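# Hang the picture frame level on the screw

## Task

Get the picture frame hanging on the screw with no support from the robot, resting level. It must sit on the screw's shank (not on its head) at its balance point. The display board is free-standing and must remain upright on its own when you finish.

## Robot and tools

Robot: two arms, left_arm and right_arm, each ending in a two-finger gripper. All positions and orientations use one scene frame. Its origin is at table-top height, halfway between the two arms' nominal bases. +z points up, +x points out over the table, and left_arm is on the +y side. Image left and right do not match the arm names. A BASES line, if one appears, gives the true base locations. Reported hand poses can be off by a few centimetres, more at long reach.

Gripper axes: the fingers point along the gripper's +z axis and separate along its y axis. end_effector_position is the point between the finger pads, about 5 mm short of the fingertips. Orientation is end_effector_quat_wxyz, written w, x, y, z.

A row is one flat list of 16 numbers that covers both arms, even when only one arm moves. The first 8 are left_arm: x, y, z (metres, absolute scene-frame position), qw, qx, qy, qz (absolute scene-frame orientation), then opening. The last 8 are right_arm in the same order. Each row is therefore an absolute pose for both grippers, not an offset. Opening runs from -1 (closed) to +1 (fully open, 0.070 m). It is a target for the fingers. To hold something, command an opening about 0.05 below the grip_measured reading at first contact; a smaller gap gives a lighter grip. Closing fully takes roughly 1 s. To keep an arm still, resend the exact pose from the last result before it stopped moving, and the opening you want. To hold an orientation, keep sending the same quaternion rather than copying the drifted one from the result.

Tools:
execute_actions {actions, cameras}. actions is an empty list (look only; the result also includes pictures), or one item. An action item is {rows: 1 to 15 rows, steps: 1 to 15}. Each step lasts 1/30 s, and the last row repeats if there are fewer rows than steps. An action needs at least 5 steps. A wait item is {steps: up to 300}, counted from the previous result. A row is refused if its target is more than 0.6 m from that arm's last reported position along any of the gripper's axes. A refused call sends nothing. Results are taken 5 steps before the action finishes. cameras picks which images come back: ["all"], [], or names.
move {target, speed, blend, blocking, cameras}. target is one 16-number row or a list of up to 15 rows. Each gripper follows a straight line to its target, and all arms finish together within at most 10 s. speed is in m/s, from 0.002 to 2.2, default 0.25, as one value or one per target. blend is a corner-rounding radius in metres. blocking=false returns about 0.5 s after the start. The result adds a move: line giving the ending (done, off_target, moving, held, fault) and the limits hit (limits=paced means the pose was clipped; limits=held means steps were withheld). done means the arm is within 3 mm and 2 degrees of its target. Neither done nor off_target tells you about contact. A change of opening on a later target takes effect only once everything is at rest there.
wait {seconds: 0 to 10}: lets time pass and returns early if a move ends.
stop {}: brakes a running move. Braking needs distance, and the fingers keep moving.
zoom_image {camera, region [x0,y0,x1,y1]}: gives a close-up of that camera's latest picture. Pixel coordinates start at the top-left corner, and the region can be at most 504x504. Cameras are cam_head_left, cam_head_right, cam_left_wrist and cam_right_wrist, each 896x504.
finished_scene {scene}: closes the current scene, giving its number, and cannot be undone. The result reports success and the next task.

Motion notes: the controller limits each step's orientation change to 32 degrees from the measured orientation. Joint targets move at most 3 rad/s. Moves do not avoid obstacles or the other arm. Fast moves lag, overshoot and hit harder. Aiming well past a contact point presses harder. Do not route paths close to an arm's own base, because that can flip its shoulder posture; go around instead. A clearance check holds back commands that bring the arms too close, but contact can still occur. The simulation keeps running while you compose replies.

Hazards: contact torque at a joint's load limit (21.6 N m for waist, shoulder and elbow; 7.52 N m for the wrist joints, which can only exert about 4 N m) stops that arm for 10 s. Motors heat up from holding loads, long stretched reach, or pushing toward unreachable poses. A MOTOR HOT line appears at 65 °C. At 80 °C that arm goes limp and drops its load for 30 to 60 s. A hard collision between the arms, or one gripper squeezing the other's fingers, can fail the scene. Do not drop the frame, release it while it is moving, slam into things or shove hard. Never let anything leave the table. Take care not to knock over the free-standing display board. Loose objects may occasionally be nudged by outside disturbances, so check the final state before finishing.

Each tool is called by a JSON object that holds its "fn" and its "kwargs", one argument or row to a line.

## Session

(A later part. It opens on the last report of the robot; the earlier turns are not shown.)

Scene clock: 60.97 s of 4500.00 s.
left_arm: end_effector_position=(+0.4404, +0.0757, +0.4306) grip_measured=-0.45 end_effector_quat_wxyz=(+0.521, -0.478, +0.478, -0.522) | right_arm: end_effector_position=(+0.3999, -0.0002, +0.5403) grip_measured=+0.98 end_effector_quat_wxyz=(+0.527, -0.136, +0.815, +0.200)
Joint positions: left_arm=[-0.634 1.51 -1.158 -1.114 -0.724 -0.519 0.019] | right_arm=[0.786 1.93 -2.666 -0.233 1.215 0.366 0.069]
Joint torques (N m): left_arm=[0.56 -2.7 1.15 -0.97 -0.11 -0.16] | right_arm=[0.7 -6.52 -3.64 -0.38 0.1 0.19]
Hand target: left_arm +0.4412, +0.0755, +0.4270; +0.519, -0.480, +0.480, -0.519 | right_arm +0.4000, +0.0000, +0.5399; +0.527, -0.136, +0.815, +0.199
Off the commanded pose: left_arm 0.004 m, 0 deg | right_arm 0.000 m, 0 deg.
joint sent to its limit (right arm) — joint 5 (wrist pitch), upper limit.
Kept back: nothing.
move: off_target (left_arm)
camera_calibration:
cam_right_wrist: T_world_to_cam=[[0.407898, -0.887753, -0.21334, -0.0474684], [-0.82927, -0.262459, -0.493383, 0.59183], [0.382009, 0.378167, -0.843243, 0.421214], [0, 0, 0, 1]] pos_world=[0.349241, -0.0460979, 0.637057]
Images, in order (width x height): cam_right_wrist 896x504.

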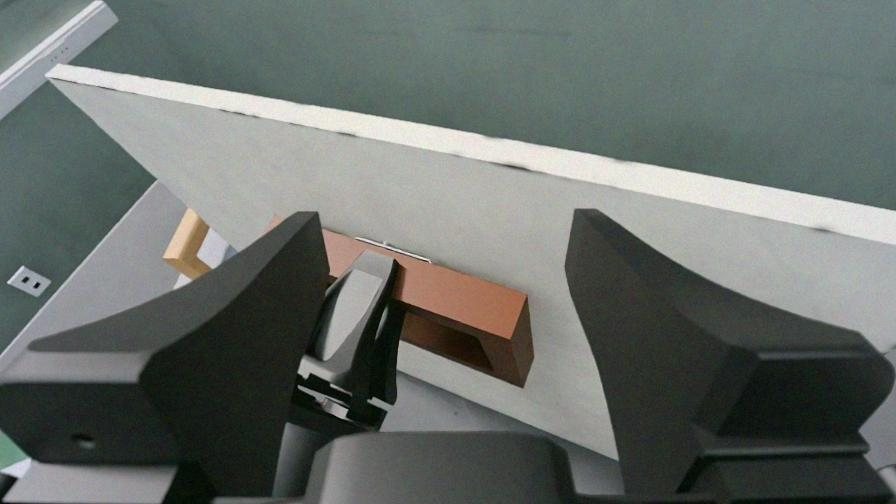

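{"fn": "move", "kwargs": {
  "target": [
    [0.4408,0.0755,0.4345,0.51925,-0.48,0.48,-0.51925,-0.55,0.40,0.0,0.54,0.526,-0.136,0.815,0.199,0.98],
    [0.4408,0.0716,0.4345,0.51925,-0.48,0.48,-0.51925,-0.55,0.40,0.0,0.54,0.526,-0.136,0.815,0.199,0.98],
    [0.4410,0.0716,0.4285,0.51925,-0.48,0.48,-0.51925,-0.55,0.40,0.0,0.54,0.526,-0.136,0.815,0.199,0.98]
  ],
  "speed": [0.02,0.02,0.012],
  "cameras": ["cam_right_wrist"]
}}

{"fn": "zoom_image", "kwargs": {
  "camera": "cam_right_wrist",
  "region": [340, 215, 450, 285]
}}

Scene clock: 64.43 s of 4500.00 s.
left_arm: end_effector_position=(+0.4419, +0.0722, +0.4277) grip_measured=-0.45 end_effector_quat_wxyz=(+0.520, -0.480, +0.480, -0.518) | right_arm: end_effector_position=(+0.3999, -0.0002, +0.5403) grip_measured=+0.98 end_effector_quat_wxyz=(+0.527, -0.136, +0.815, +0.200)
Joint positions: left_arm=[-0.643 1.523 -1.168 -1.131 -0.73 -0.503 0.019] | right_arm=[0.786 1.93 -2.666 -0.233 1.215 0.366 0.069]
Joint torques (N m): left_arm=[-3.84 -4.15 -1.18 0.18 0.63 -0.13] | right_arm=[0.7 -6.54 -3.64 -0.37 0.09 0.17]
Hand target: left_arm +0.4410, +0.0716, +0.4285; +0.519, -0.480, +0.480, -0.519 | right_arm +0.4000, +0.0000, +0.5399; +0.527, -0.136, +0.815, +0.199
Off the commanded pose: left_arm 0.001 m, 0 deg | right_arm 0.000 m, 0 deg.
joint sent to its limit (right arm) — joint 5 (wrist pitch), upper limit.
Kept back: nothing.
move: done
camera_calibration:
cam_right_wrist: T_world_to_cam=[[0.407898, -0.887753, -0.21334, -0.0474684], [-0.82927, -0.262459, -0.493383, 0.59183], [0.382009, 0.378167, -0.843243, 0.421214], [0, 0, 0, 1]] pos_world=[0.349241, -0.0460979, 0.637057]
Images, in order (width x height): cam_right_wrist 896x504.

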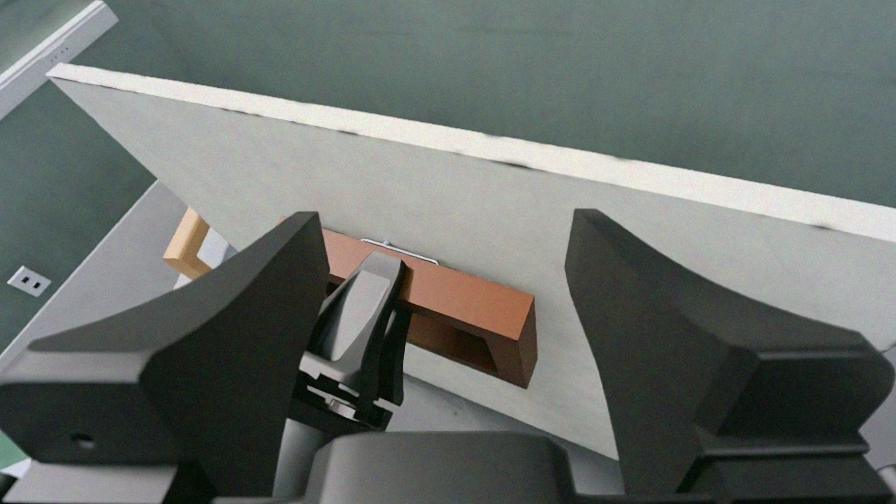

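Scaled by 4.582 from the camera's 896x504 image, which has a finer 1280x720 frame.

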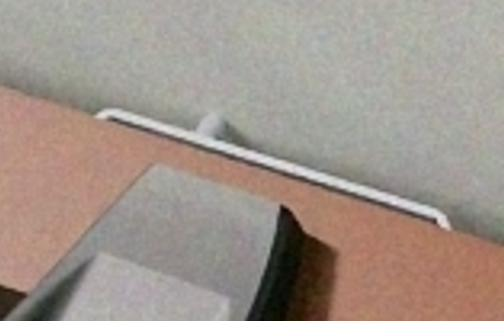

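{"fn": "move", "kwargs": {
  "target": [
    [0.4412,0.0726,0.4280,0.51925,-0.48,0.48,-0.51925,-0.55,0.40,0.0,0.54,0.526,-0.136,0.815,0.199,0.98],
    [0.4412,0.0726,0.4280,0.51925,-0.48,0.48,-0.51925,-0.38,0.40,0.0,0.54,0.526,-0.136,0.815,0.199,0.98]
  ],
  "speed": [0.02,0.02],
  "cameras": ["cam_right_wrist","cam_left_wrist"]
}}

{"fn": "zoom_image", "kwargs": {
  "camera": "cam_left_wrist",
  "region": [300, 100, 600, 300]
}}

{"fn": "zoom_image", "kwargs": {
  "camera": "cam_right_wrist",
  "region": [340, 215, 450, 285]
}}

Scene clock: 66.10 s of 4500.00 s.
left_arm: end_effector_position=(+0.4410, +0.0711, +0.4269) grip_measured=-0.38 end_effector_quat_wxyz=(+0.518, -0.479, +0.482, -0.519) | right_arm: end_effector_position=(+0.3999, -0.0002, +0.5403) grip_measured=+0.98 end_effector_quat_wxyz=(+0.527, -0.136, +0.815, +0.200)
Joint positions: left_arm=[-0.645 1.52 -1.163 -1.127 -0.727 -0.508 0.022] | right_arm=[0.786 1.93 -2.666 -0.233 1.215 0.366 0.069]
Joint torques (N m): left_arm=[0.73 -5.92 -3.67 0.42 -0.89 0.02] | right_arm=[0.72 -6.62 -3.61 -0.37 0.1 0.16]
Hand target: left_arm +0.4412, +0.0726, +0.4280; +0.519, -0.480, +0.480, -0.519 | right_arm +0.4000, +0.0000, +0.5399; +0.527, -0.136, +0.815, +0.199
Off the commanded pose: left_arm 0.002 m, 0 deg | right_arm 0.000 m, 0 deg.
joint sent to its limit (right arm) — joint 5 (wrist pitch), upper limit.
Kept back: nothing.
move: done
camera_calibration:
cam_left_wrist: T_world_to_cam=[[-0.0530754, -0.0127999, 0.998508, -0.398392], [-0.561599, -0.826421, -0.0404455, 0.324315], [0.825706, -0.562908, 0.0366742, -0.217938], [0, 0, 0, 1]] pos_world=[0.340943, 0.140242, 0.418907]
cam_right_wrist: T_world_to_cam=[[0.407898, -0.887753, -0.21334, -0.0474684], [-0.82927, -0.262459, -0.493383, 0.59183], [0.382009, 0.378167, -0.843243, 0.421214], [0, 0, 0, 1]] pos_world=[0.349241, -0.0460979, 0.637057]
Images, in order (width x height): cam_left_wrist 896x504, cam_right_wrist 896x504.

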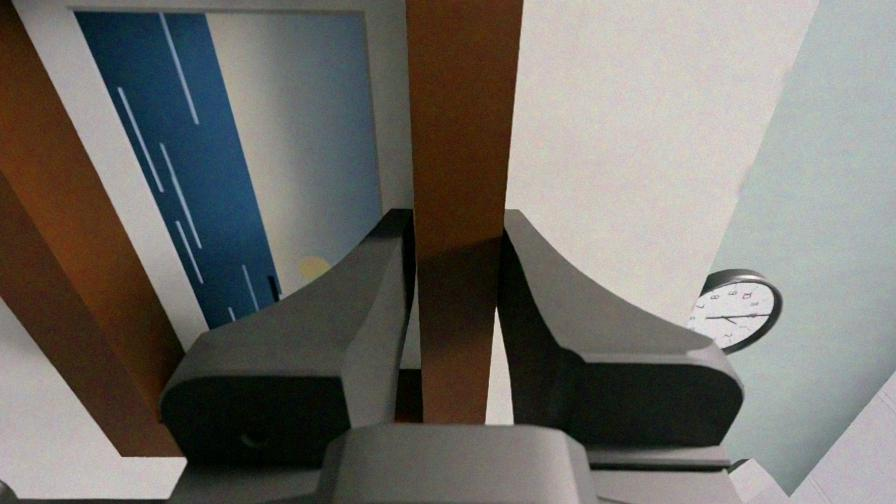

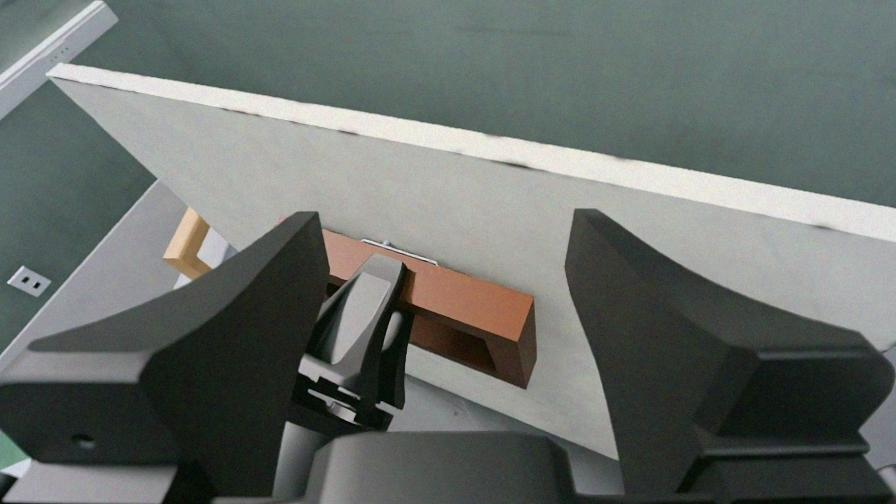

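Scaled by 1.680 from the camera's 896x504 image, which has a finer 1280x720 frame.

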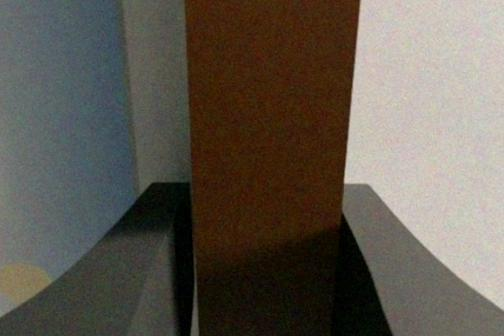

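Scaled by 4.582 from the camera's 896x504 image, which has a finer 1280x720 frame.

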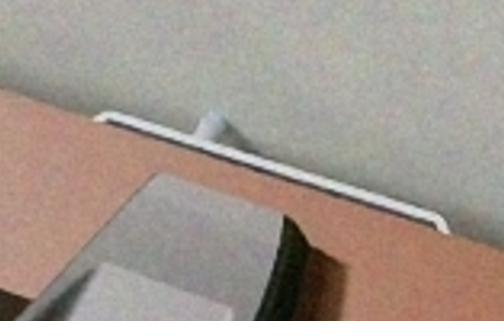

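{"fn": "move", "kwargs": {
  "target": [
    [0.4412,0.0718,0.4282,0.51925,-0.48,0.48,-0.51925,-0.15,0.40,0.0,0.54,0.526,-0.136,0.815,0.199,0.98]
  ],
  "speed": [0.02],
  "cameras": ["all"]
}}

{"fn": "zoom_image", "kwargs": {
  "camera": "cam_left_wrist",
  "region": [300, 100, 600, 300]
}}

{"fn": "zoom_image", "kwargs": {
  "camera": "cam_right_wrist",
  "region": [340, 215, 450, 285]
}}

Scene clock: 67.07 s of 4500.00 s.
left_arm: end_effector_position=(+0.4412, +0.0721, +0.4283) grip_measured=-0.15 end_effector_quat_wxyz=(+0.519, -0.480, +0.480, -0.519) | right_arm: end_effector_position=(+0.3999, -0.0002, +0.5403) grip_measured=+0.98 end_effector_quat_wxyz=(+0.527, -0.136, +0.815, +0.200)
Joint positions: left_arm=[-0.644 1.52 -1.167 -1.13 -0.729 -0.505 0.03] | right_arm=[0.786 1.93 -2.666 -0.233 1.215 0.366 0.069]
Joint torques (N m): left_arm=[-0.64 -5.07 -3.87 0.4 -0.85 0.09] | right_arm=[0.76 -6.61 -3.52 -0.37 0.1 0.15]
Hand target: left_arm +0.4412, +0.0718, +0.4282; +0.519, -0.480, +0.480, -0.519 | right_arm +0.4000, +0.0000, +0.5399; +0.527, -0.136, +0.815, +0.199
Off the commanded pose: left_arm 0.000 m, 0 deg | right_arm 0.000 m, 0 deg.
joint sent to its limit (right arm) — joint 5 (wrist pitch), upper limit.
Kept back: nothing.
move: done
camera_calibration:
cam_left_wrist: T_world_to_cam=[[-0.0552141, -0.0112236, 0.998411, -0.398832], [-0.558648, -0.82843, -0.0402071, 0.324004], [0.827565, -0.55998, 0.0394709, -0.219999], [0, 0, 0, 1]] pos_world=[0.341046, 0.140743, 0.419909]
cam_right_wrist: T_world_to_cam=[[0.407898, -0.887753, -0.21334, -0.0474684], [-0.82927, -0.262459, -0.493383, 0.59183], [0.382009, 0.378167, -0.843243, 0.421214], [0, 0, 0, 1]] pos_world=[0.349241, -0.0460979, 0.637057]

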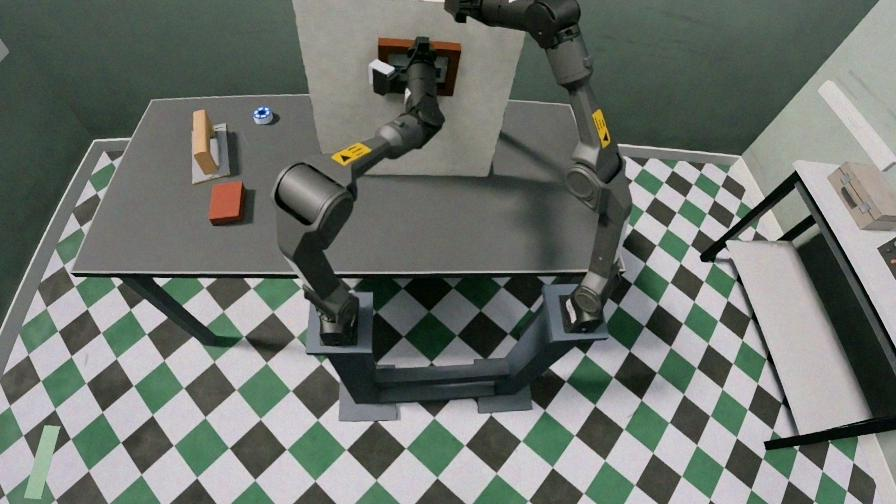

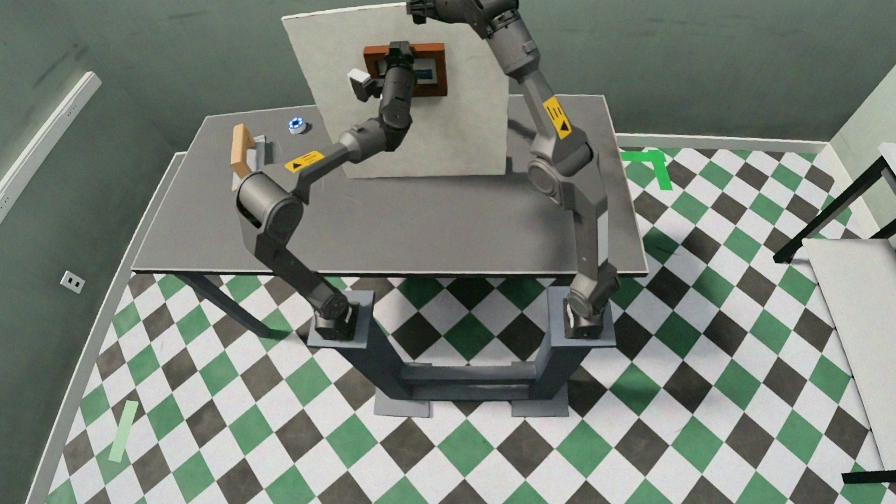

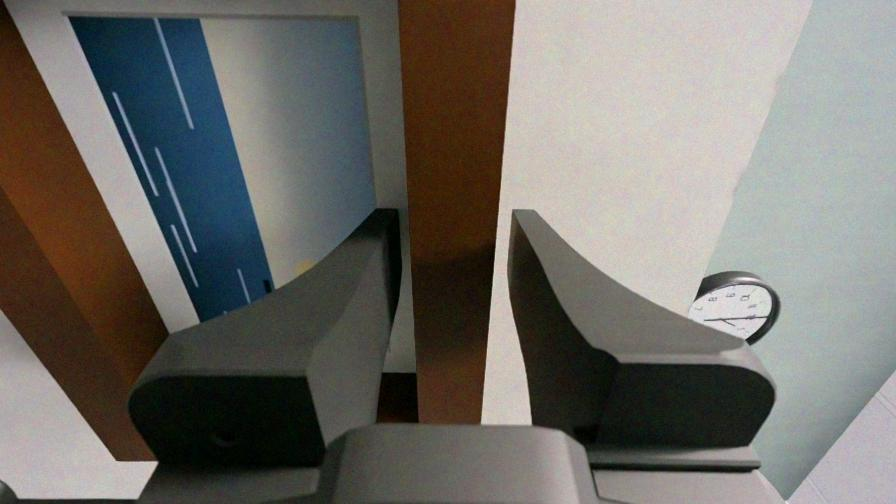

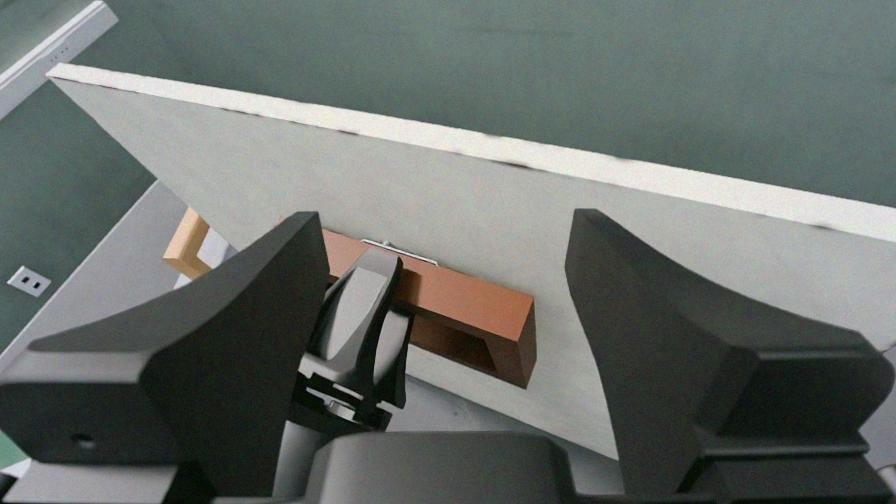

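Scaled by 1.680 from the camera's 896x504 image, which has a finer 1280x720 frame.

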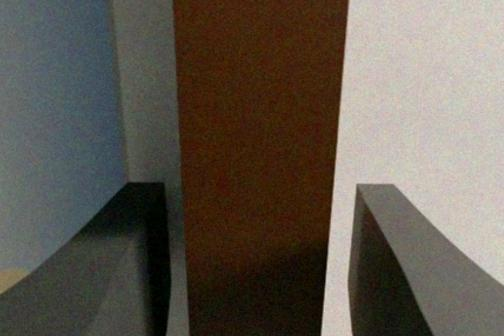

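Scaled by 4.582 from the camera's 896x504 image, which has a finer 1280x720 frame.

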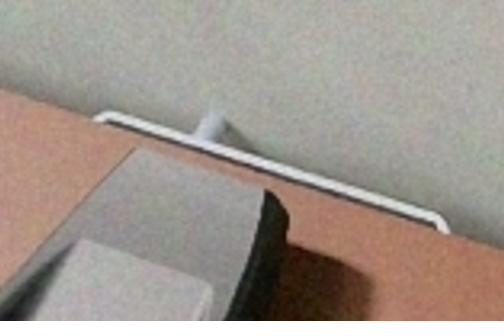

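{"fn": "move", "kwargs": {
  "target": [
    [0.4452,0.0718,0.4286,0.51925,-0.48,0.48,-0.51925,-0.15,0.40,0.0,0.54,0.526,-0.136,0.815,0.199,0.98]
  ],
  "speed": [0.01],
  "cameras": ["cam_right_wrist"]
}}

{"fn": "zoom_image", "kwargs": {
  "camera": "cam_right_wrist",
  "region": [340, 215, 450, 285]
}}

Scene clock: 68.47 s of 4500.00 s.
left_arm: end_effector_position=(+0.4450, +0.0717, +0.4285) grip_measured=-0.15 end_effector_quat_wxyz=(+0.519, -0.480, +0.480, -0.519) | right_arm: end_effector_position=(+0.3999, -0.0002, +0.5403) grip_measured=+0.98 end_effector_quat_wxyz=(+0.527, -0.136, +0.815, +0.200)
Joint positions: left_arm=[-0.636 1.531 -1.18 -1.127 -0.721 -0.506 0.03] | right_arm=[0.786 1.93 -2.666 -0.233 1.215 0.366 0.069]
Joint torques (N m): left_arm=[0.67 -5.32 -3.52 0.72 -0.57 -0.13] | right_arm=[0.71 -6.63 -3.55 -0.37 0.1 0.14]
Hand target: left_arm +0.4452, +0.0718, +0.4286; +0.519, -0.480, +0.480, -0.519 | right_arm +0.4000, +0.0000, +0.5399; +0.527, -0.136, +0.815, +0.199
Off the commanded pose: left_arm 0.000 m, 0 deg | right_arm 0.000 m, 0 deg.
joint sent to its limit (right arm) — joint 5 (wrist pitch), upper limit.
Kept back: nothing.
move: done
camera_calibration:
cam_right_wrist: T_world_to_cam=[[0.407898, -0.887753, -0.21334, -0.0474684], [-0.82927, -0.262459, -0.493383, 0.59183], [0.382009, 0.378167, -0.843243, 0.421214], [0, 0, 0, 1]] pos_world=[0.349241, -0.0460979, 0.637057]
Images, in order (width x height): cam_right_wrist 896x504.

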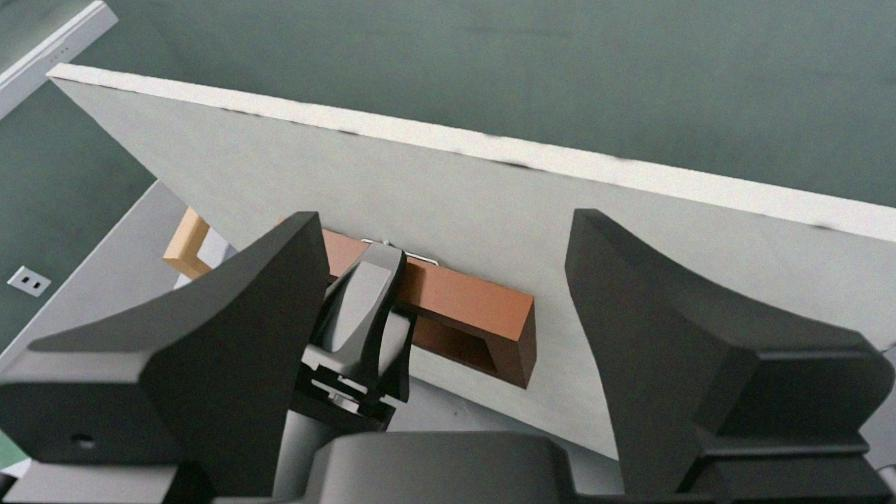

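Scaled by 4.582 from the camera's 896x504 image, which has a finer 1280x720 frame.

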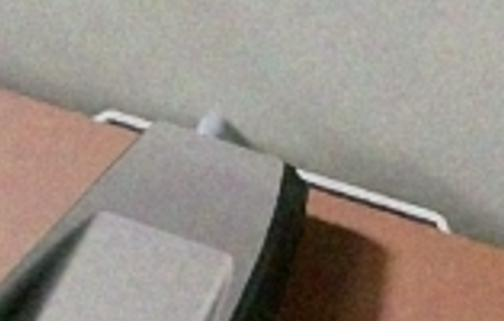

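{"fn": "move", "kwargs": {
  "target": [
    [0.4478,0.0718,0.4286,0.51925,-0.48,0.48,-0.51925,-0.15,0.40,0.0,0.54,0.526,-0.136,0.815,0.199,0.98]
  ],
  "speed": [0.01],
  "cameras": ["cam_right_wrist"]
}}

{"fn": "zoom_image", "kwargs": {
  "camera": "cam_right_wrist",
  "region": [340, 215, 450, 285]
}}

Scene clock: 69.40 s of 4500.00 s.
left_arm: end_effector_position=(+0.4474, +0.0715, +0.4288) grip_measured=-0.15 end_effector_quat_wxyz=(+0.519, -0.480, +0.480, -0.520) | right_arm: end_effector_position=(+0.3999, -0.0002, +0.5403) grip_measured=+0.98 end_effector_quat_wxyz=(+0.527, -0.136, +0.815, +0.200)
Joint positions: left_arm=[-0.631 1.537 -1.188 -1.124 -0.716 -0.508 0.03] | right_arm=[0.786 1.93 -2.666 -0.233 1.215 0.366 0.069]
Joint torques (N m): left_arm=[3.2 -3.63 -5.28 1.18 -0.55 -0.14] | right_arm=[0.69 -6.7 -3.54 -0.37 0.1 0.14]
Hand target: left_arm +0.4478, +0.0718, +0.4286; +0.519, -0.480, +0.480, -0.519 | right_arm +0.4000, +0.0000, +0.5399; +0.527, -0.136, +0.815, +0.199
Off the commanded pose: left_arm 0.001 m, 0 deg | right_arm 0.000 m, 0 deg.
joint sent to its limit (right arm) — joint 5 (wrist pitch), upper limit.
Kept back: nothing.
move: done
camera_calibration:
cam_right_wrist: T_world_to_cam=[[0.407898, -0.887753, -0.21334, -0.0474684], [-0.82927, -0.262459, -0.493383, 0.59183], [0.382009, 0.378167, -0.843243, 0.421214], [0, 0, 0, 1]] pos_world=[0.349241, -0.0460979, 0.637057]
Images, in order (width x height): cam_right_wrist 896x504.

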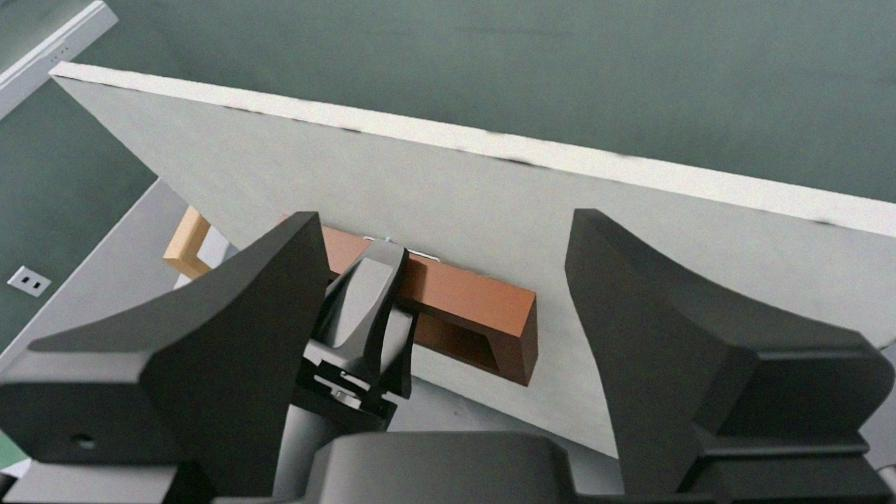

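Scaled by 4.582 from the camera's 896x504 image, which has a finer 1280x720 frame.

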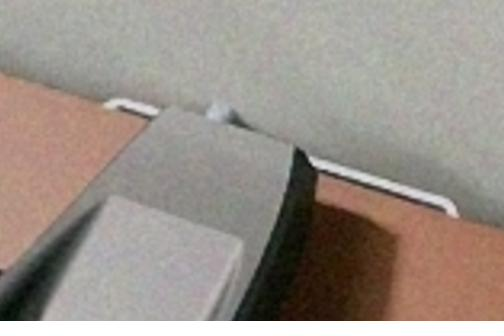

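{"fn": "move", "kwargs": {
  "target": [
    [0.4415,0.0718,0.4286,0.51925,-0.48,0.48,-0.51925,0.2,0.40,0.0,0.54,0.526,-0.136,0.815,0.199,0.98],
    [0.36,0.0718,0.4222,0.51925,-0.48,0.48,-0.51925,0.2,0.38,-0.05,0.55,0.526,-0.136,0.815,0.199,0.98],
    [0.31,0.28,0.40,0.51925,-0.48,0.48,-0.51925,0.2,0.30,-0.15,0.48,0.526,-0.136,0.815,0.199,0.98],
    [0.31,0.35,0.40,0.51925,-0.48,0.48,-0.51925,0.2,0.27,0.05,0.41,0.615,-0.65,0.325,-0.307,0.98]
  ],
  "speed": [0.02,0.1,0.25,0.25],
  "cameras": ["all"]
}}

Scene clock: 76.13 s of 4500.00 s.
left_arm: end_effector_position=(+0.3102, +0.3497, +0.4001) grip_measured=+0.20 end_effector_quat_wxyz=(+0.617, -0.482, +0.404, -0.474) | right_arm: end_effector_position=(+0.2699, +0.0502, +0.4098) grip_measured=+0.98 end_effector_quat_wxyz=(+0.607, -0.656, +0.329, -0.306)
Joint positions: left_arm=[0.615 0.982 -0.508 0.61 -0.711 -2.101 0.042] | right_arm=[1.248 1.388 -1.096 -1.74 0.592 0.253 0.069]
Joint torques (N m): left_arm=[0.55 -1.47 -2.64 -0.15 -1.28 -0.13] | right_arm=[0.2 -4.9 -4.87 -0.6 0.16 0.34]
Hand target: left_arm +0.3103, +0.3497, +0.3998; +0.617, -0.482, +0.404, -0.474 | right_arm +0.2699, +0.0500, +0.4102; +0.607, -0.655, +0.330, -0.305
Off the commanded pose: left_arm 0.000 m, 15 deg | right_arm 0.000 m, 1 deg.
joint read past its limit (right arm) — joint 4 (forearm roll), lower limit.
joint sent to its limit (left arm) — joint 6 (wrist roll), lower limit.
joint sent to its limit (right arm) — joint 4 (forearm roll), lower limit.
Kept back: nothing.
move: off_target (left_arm)
camera_calibration:
cam_left_wrist: T_world_to_cam=[[-0.170311, -0.093091, 0.980983, -0.303566], [-0.349407, -0.925136, -0.148453, 0.491971], [0.921362, -0.368046, 0.125035, -0.0854533], [0, 0, 0, 1]] pos_world=[0.198931, 0.39543, 0.381512]
cam_right_wrist: T_world_to_cam=[[0.0757576, 0.0100722, 0.997075, -0.42892], [-0.0181455, -0.999769, 0.0114781, 0.0440754], [0.996961, -0.018962, -0.0755574, -0.118758], [0, 0, 0, 1]] pos_world=[0.151691, 0.0461335, 0.418187]

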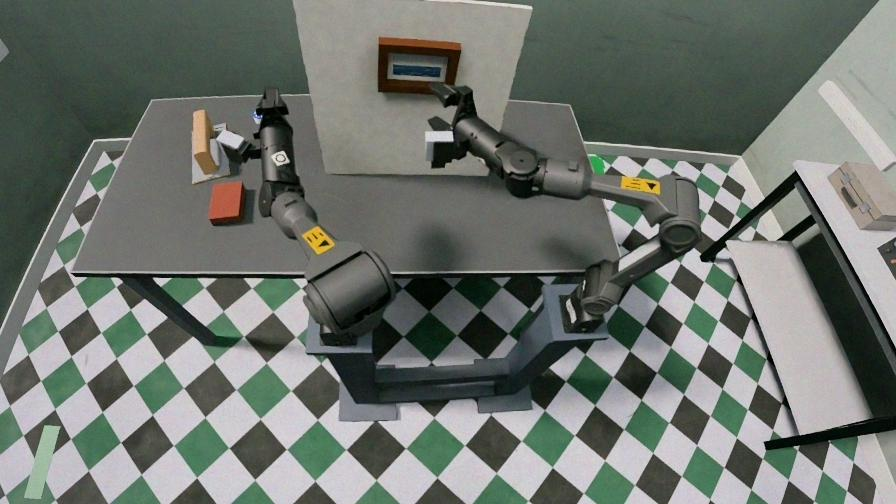

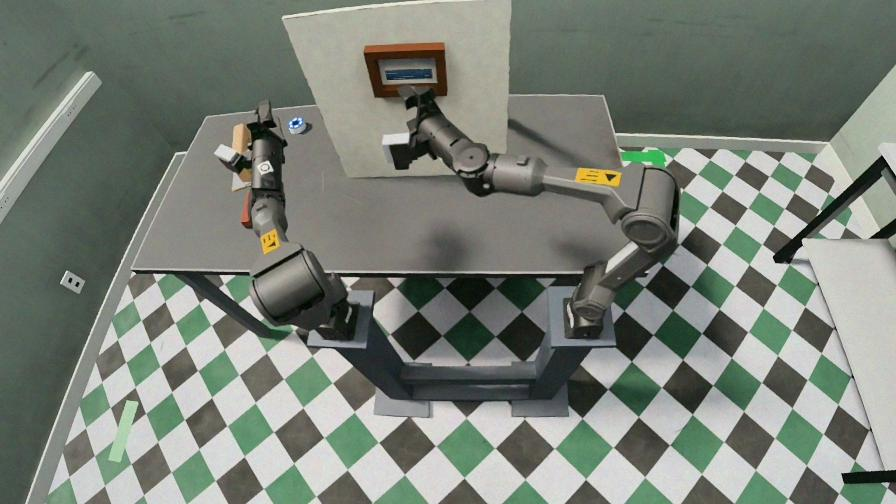

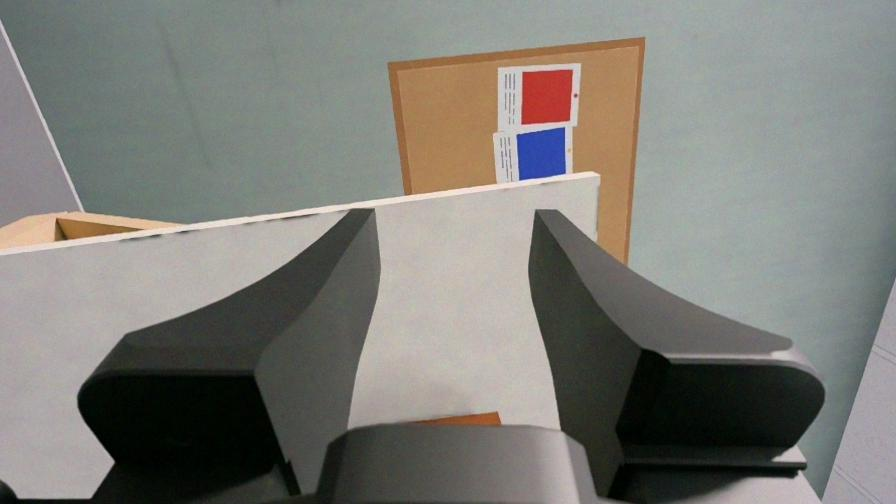

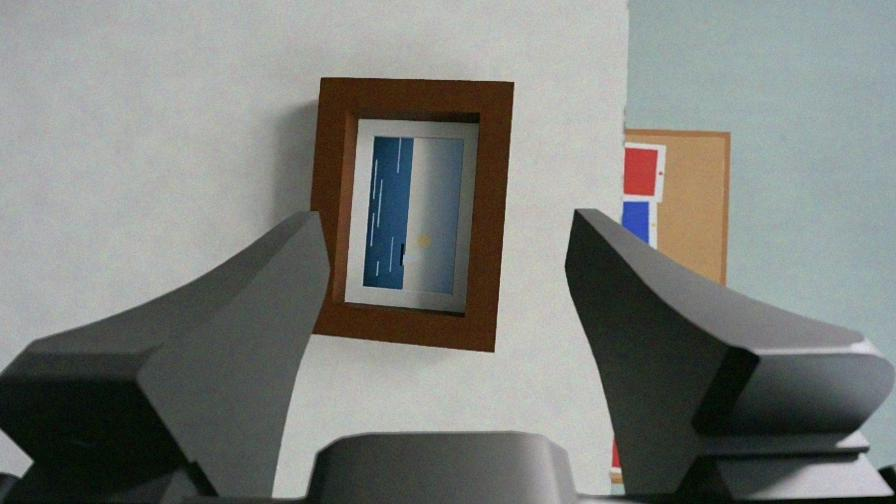

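{"fn": "zoom_image", "kwargs": {
  "camera": "cam_right_wrist",
  "region": [560, 0, 720, 200]
}}

{"fn": "zoom_image", "kwargs": {
  "camera": "cam_right_wrist",
  "region": [560, 300, 720, 500]
}}

{"fn": "zoom_image", "kwargs": {
  "camera": "cam_right_wrist",
  "region": [290, 50, 550, 220]
}}

{"fn": "zoom_image", "kwargs": {
  "camera": "cam_right_wrist",
  "region": [290, 220, 550, 390]
}}

{"fn": "zoom_image", "kwargs": {
  "camera": "cam_left_wrist",
  "region": [380, 160, 620, 440]
}}

Scaled by 2.520 from the camera's 896x504 image, which has a finer 1280x720 frame.

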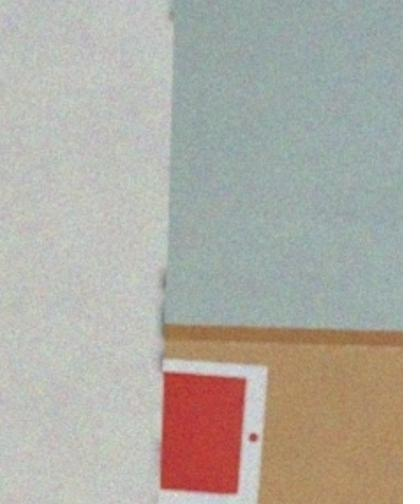

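Scaled by 2.520 from the camera's 896x504 image, which has a finer 1280x720 frame.

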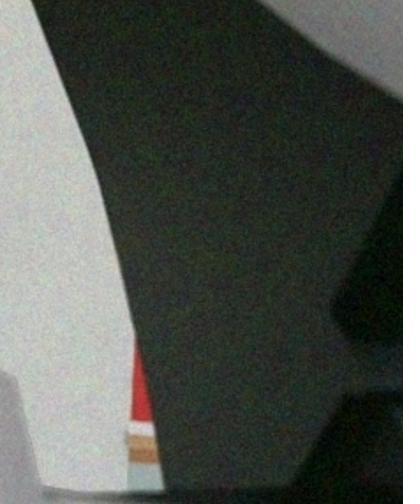

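Scaled by 1.938 from the camera's 896x504 image, which has a finer 1280x720 frame.

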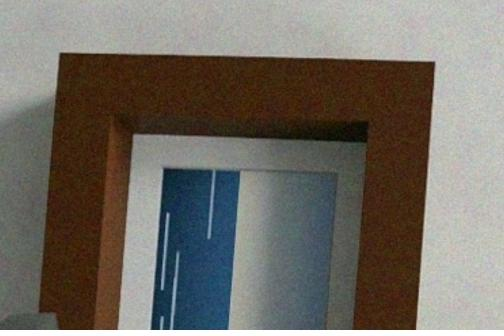

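Scaled by 1.938 from the camera's 896x504 image, which has a finer 1280x720 frame.

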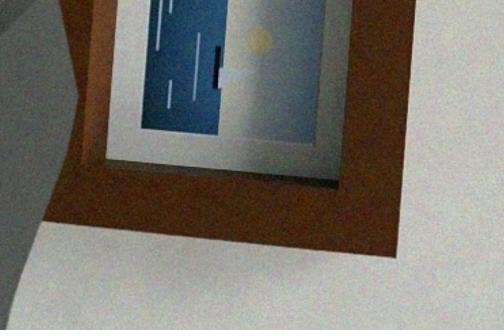

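Scaled by 1.800 from the camera's 896x504 image, which has a finer 1280x720 frame.

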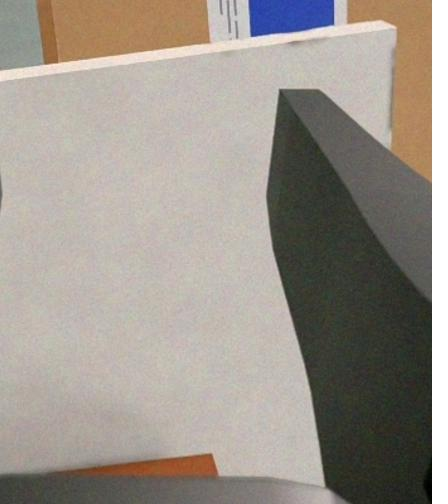

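{"fn": "move", "kwargs": {
  "target": [
    [0.30,0.30,0.41,0.617,-0.482,0.404,-0.474,0.2,0.27,-0.15,0.41,0.607,-0.656,0.329,-0.306,0.98],
    [0.30,0.20,0.41,0.615,0.650,0.325,0.307,0.59,0.27,-0.22,0.41,0.607,-0.656,0.329,-0.306,0.98],
    [0.30,0.05,0.41,0.615,0.650,0.325,0.307,0.59,0.27,-0.25,0.41,0.607,-0.656,0.329,-0.306,0.98]
  ],
  "speed": [0.3,0.3,0.3],
  "cameras": ["all"]
}}

Scene clock: 87.13 s of 4500.00 s.
left_arm: end_effector_position=(+0.3001, +0.0504, +0.4108) grip_measured=+0.59 end_effector_quat_wxyz=(+0.615, +0.649, +0.325, +0.308) | right_arm: end_effector_position=(+0.2707, -0.2493, +0.4103) grip_measured=+0.98 end_effector_quat_wxyz=(-0.586, +0.640, -0.363, +0.341)
Joint positions: left_arm=[-0.414 0.997 -0.795 1.313 -0.231 0.277 0.056] | right_arm=[-0.671 0.828 -0.744 -1.659 -1.224 0.021 0.069]
Joint torques (N m): left_arm=[-0.63 -1.82 -2.91 -0.17 -0.39 -0.35] | right_arm=[0.67 -0.35 -3.46 1 0 0.24]
Hand target: left_arm +0.3000, +0.0500, +0.4100; +0.615, +0.650, +0.325, +0.307 | right_arm +0.2706, -0.2493, +0.4100; -0.586, +0.640, -0.363, +0.341
Off the commanded pose: left_arm 0.001 m, 0 deg | right_arm 0.001 m, 6 deg.
joint sent to its limit (right arm) — joint 5 (wrist pitch), lower limit.
Kept back: nothing.
move: off_target (right_arm); target 2's new opening was sent with left_arm's hand 0.001 m and 4 deg from that target
camera_calibration:
cam_left_wrist: T_world_to_cam=[[-0.017657, 0.0272754, -0.999472, 0.418011], [0.049242, 0.998439, 0.0263773, -0.0753549], [0.998631, -0.0487502, -0.0189725, -0.167685], [0, 0, 0, 1]] pos_world=[0.178547, 0.0556611, 0.416597]
cam_right_wrist: T_world_to_cam=[[0.0760647, 0.0124978, 0.997025, -0.425875], [-0.128336, -0.991482, 0.0222192, -0.227859], [0.988809, -0.129644, -0.0738129, -0.151317], [0, 0, 0, 1]] pos_world=[0.152776, -0.240213, 0.418501]

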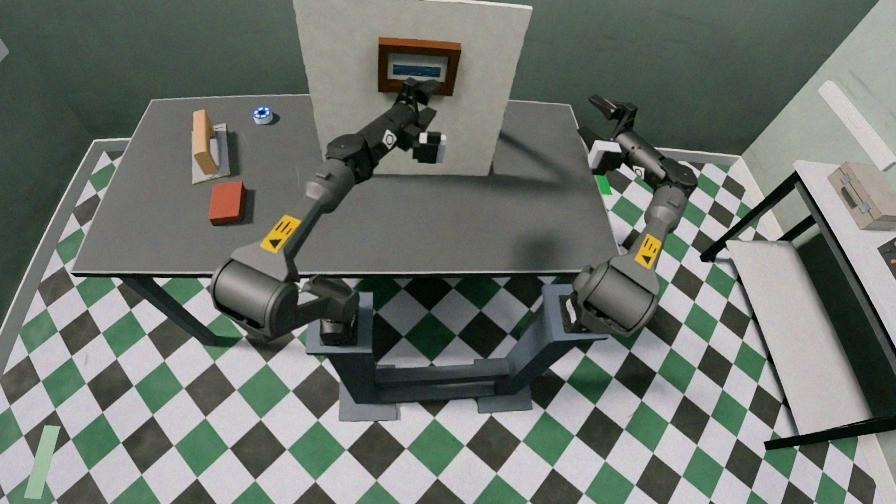

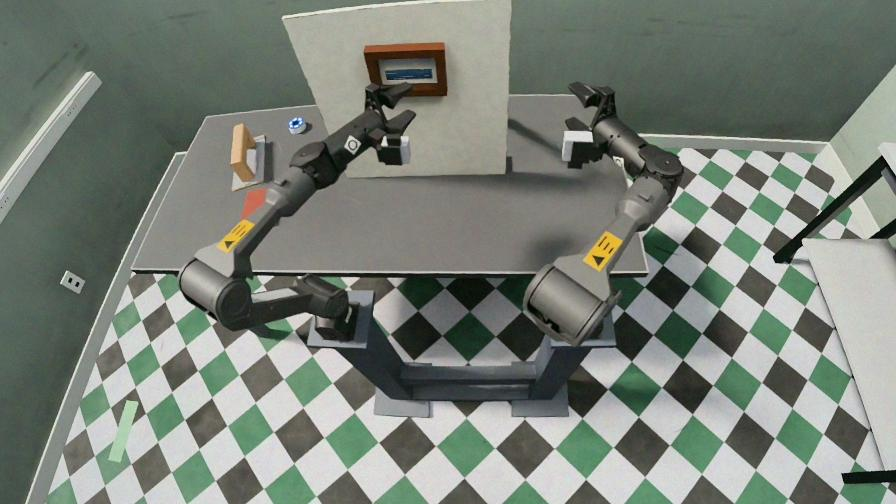

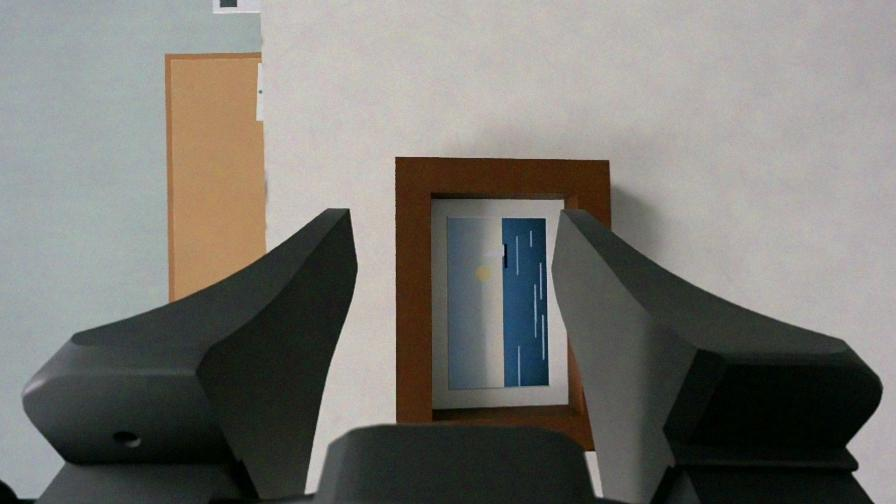

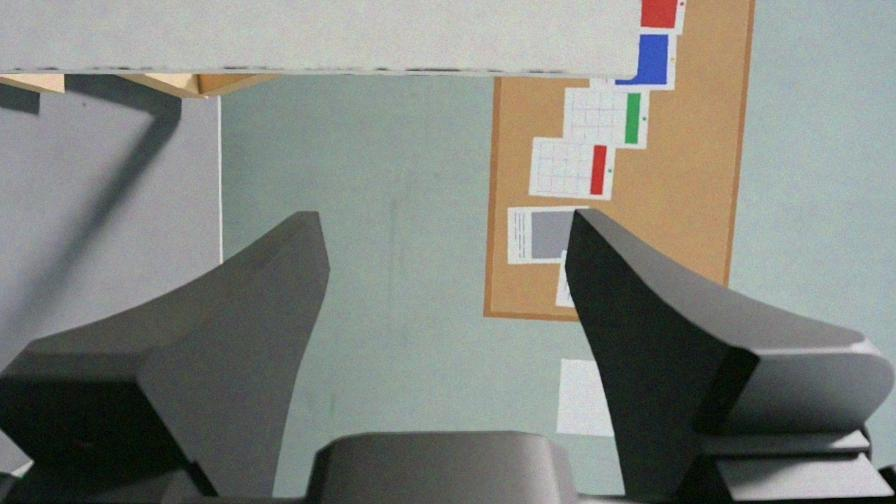

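{"fn": "zoom_image", "kwargs": {
  "camera": "cam_left_wrist",
  "region": [220, 0, 320, 260]
}}

{"fn": "zoom_image", "kwargs": {
  "camera": "cam_left_wrist",
  "region": [380, 140, 480, 430]
}}

{"fn": "zoom_image", "kwargs": {
  "camera": "cam_left_wrist",
  "region": [380, 140, 630, 220]
}}

Scaled by 1.938 from the camera's 896x504 image, which has a finer 1280x720 frame.

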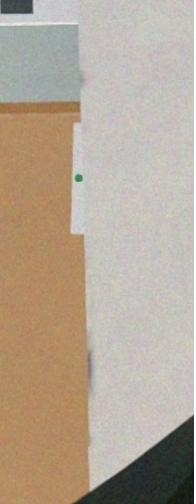

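Scaled by 1.738 from the camera's 896x504 image, which has a finer 1280x720 frame.

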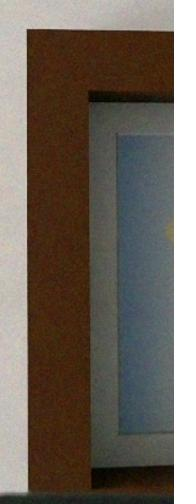

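Scaled by 2.016 from the camera's 896x504 image, which has a finer 1280x720 frame.

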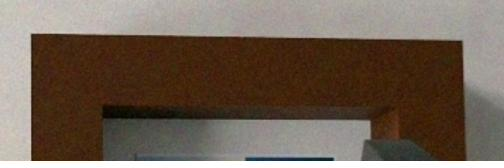

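{"fn": "move", "kwargs": {
  "target": [
    [0.30,0.05,0.44,0.615,0.650,0.325,0.307,0.59,0.32,-0.16,0.30,0.288,0.288,0.646,0.646,-1],
    [0.30,0.05,0.44,0.615,0.650,0.325,0.307,0.59,0.395,-0.04,0.29,0.288,0.288,0.646,0.646,-1]
  ],
  "speed": [0.25,0.12],
  "cameras": ["all"]
}}

Scene clock: 96.70 s of 4500.00 s.
left_arm: end_effector_position=(+0.3000, +0.0499, +0.4396) grip_measured=+0.59 end_effector_quat_wxyz=(+0.618, +0.648, +0.322, +0.308) | right_arm: end_effector_position=(+0.3949, -0.0397, +0.2901) grip_measured=-1.00 end_effector_quat_wxyz=(+0.245, +0.663, +0.437, +0.556)
Joint positions: left_arm=[-0.412 1 -0.905 1.738 -0.233 -0.161 0.056] | right_arm=[0.95 1.634 -1.038 -1.74 0.739 -2.098 0]
Joint torques (N m): left_arm=[0.48 -1.73 -3.6 -0.04 -0.01 -0.19] | right_arm=[-0.37 -7.05 -3.5 -0.73 0.25 0.11]
Hand target: left_arm +0.3001, +0.0500, +0.4398; +0.618, +0.647, +0.323, +0.308 | right_arm +0.3948, -0.0399, +0.2900; +0.244, +0.663, +0.437, +0.556
Off the commanded pose: left_arm 0.000 m, 1 deg | right_arm 0.000 m, 51 deg; orientation clipped.
joint sent to its limit (left arm) — joint 4 (forearm roll), upper limit.
joint sent to its limit (right arm) — joint 4 (forearm roll), lower limit; joint 6 (wrist roll), lower limit.
Kept back: nothing.
move: off_target (right_arm); limits=paced
camera_calibration:
cam_left_wrist: T_world_to_cam=[[-0.0122168, 0.0230278, -0.99966, 0.445445], [0.0529863, 0.998345, 0.0223499, -0.0749616], [0.998521, -0.0526952, -0.0134167, -0.169285], [0, 0, 0, 1]] pos_world=[0.178448, 0.0556595, 0.444698]
cam_right_wrist: T_world_to_cam=[[-0.31603, 0.529776, -0.787059, 0.374808], [-0.569957, 0.557183, 0.603901, 0.0657188], [0.758468, 0.639441, 0.125863, -0.192346], [0, 0, 0, 1]] pos_world=[0.301796, -0.112188, 0.279518]

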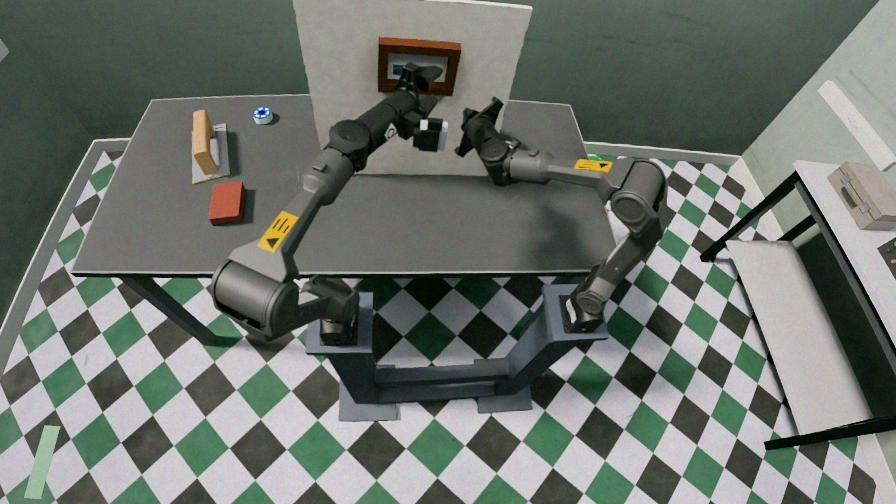

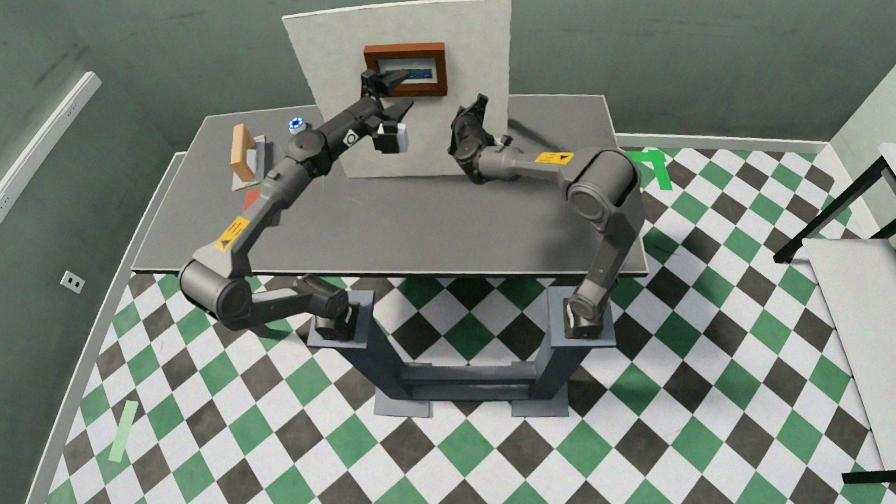

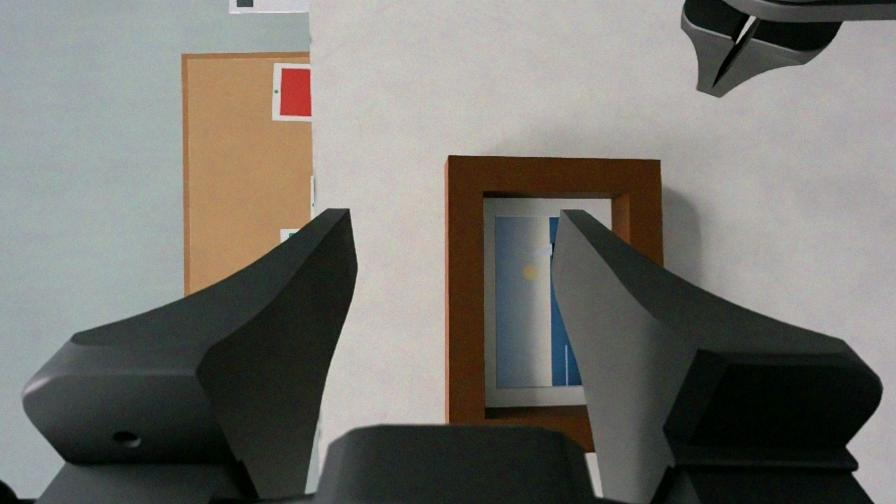

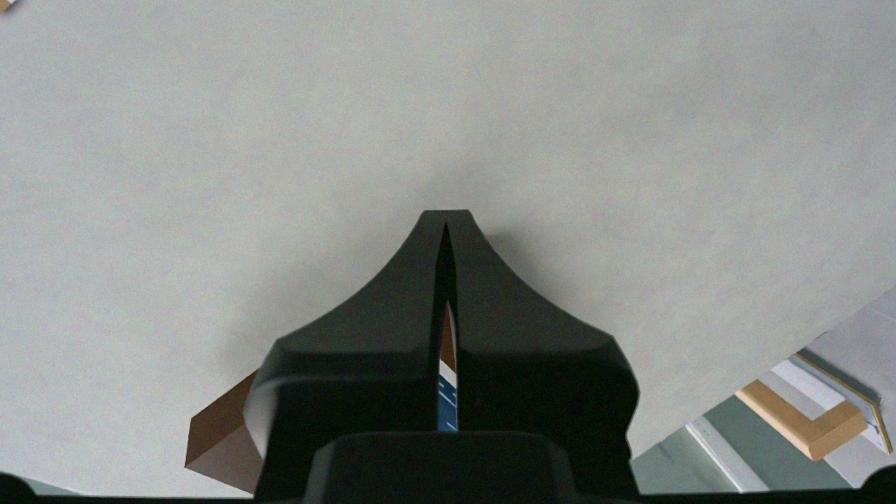

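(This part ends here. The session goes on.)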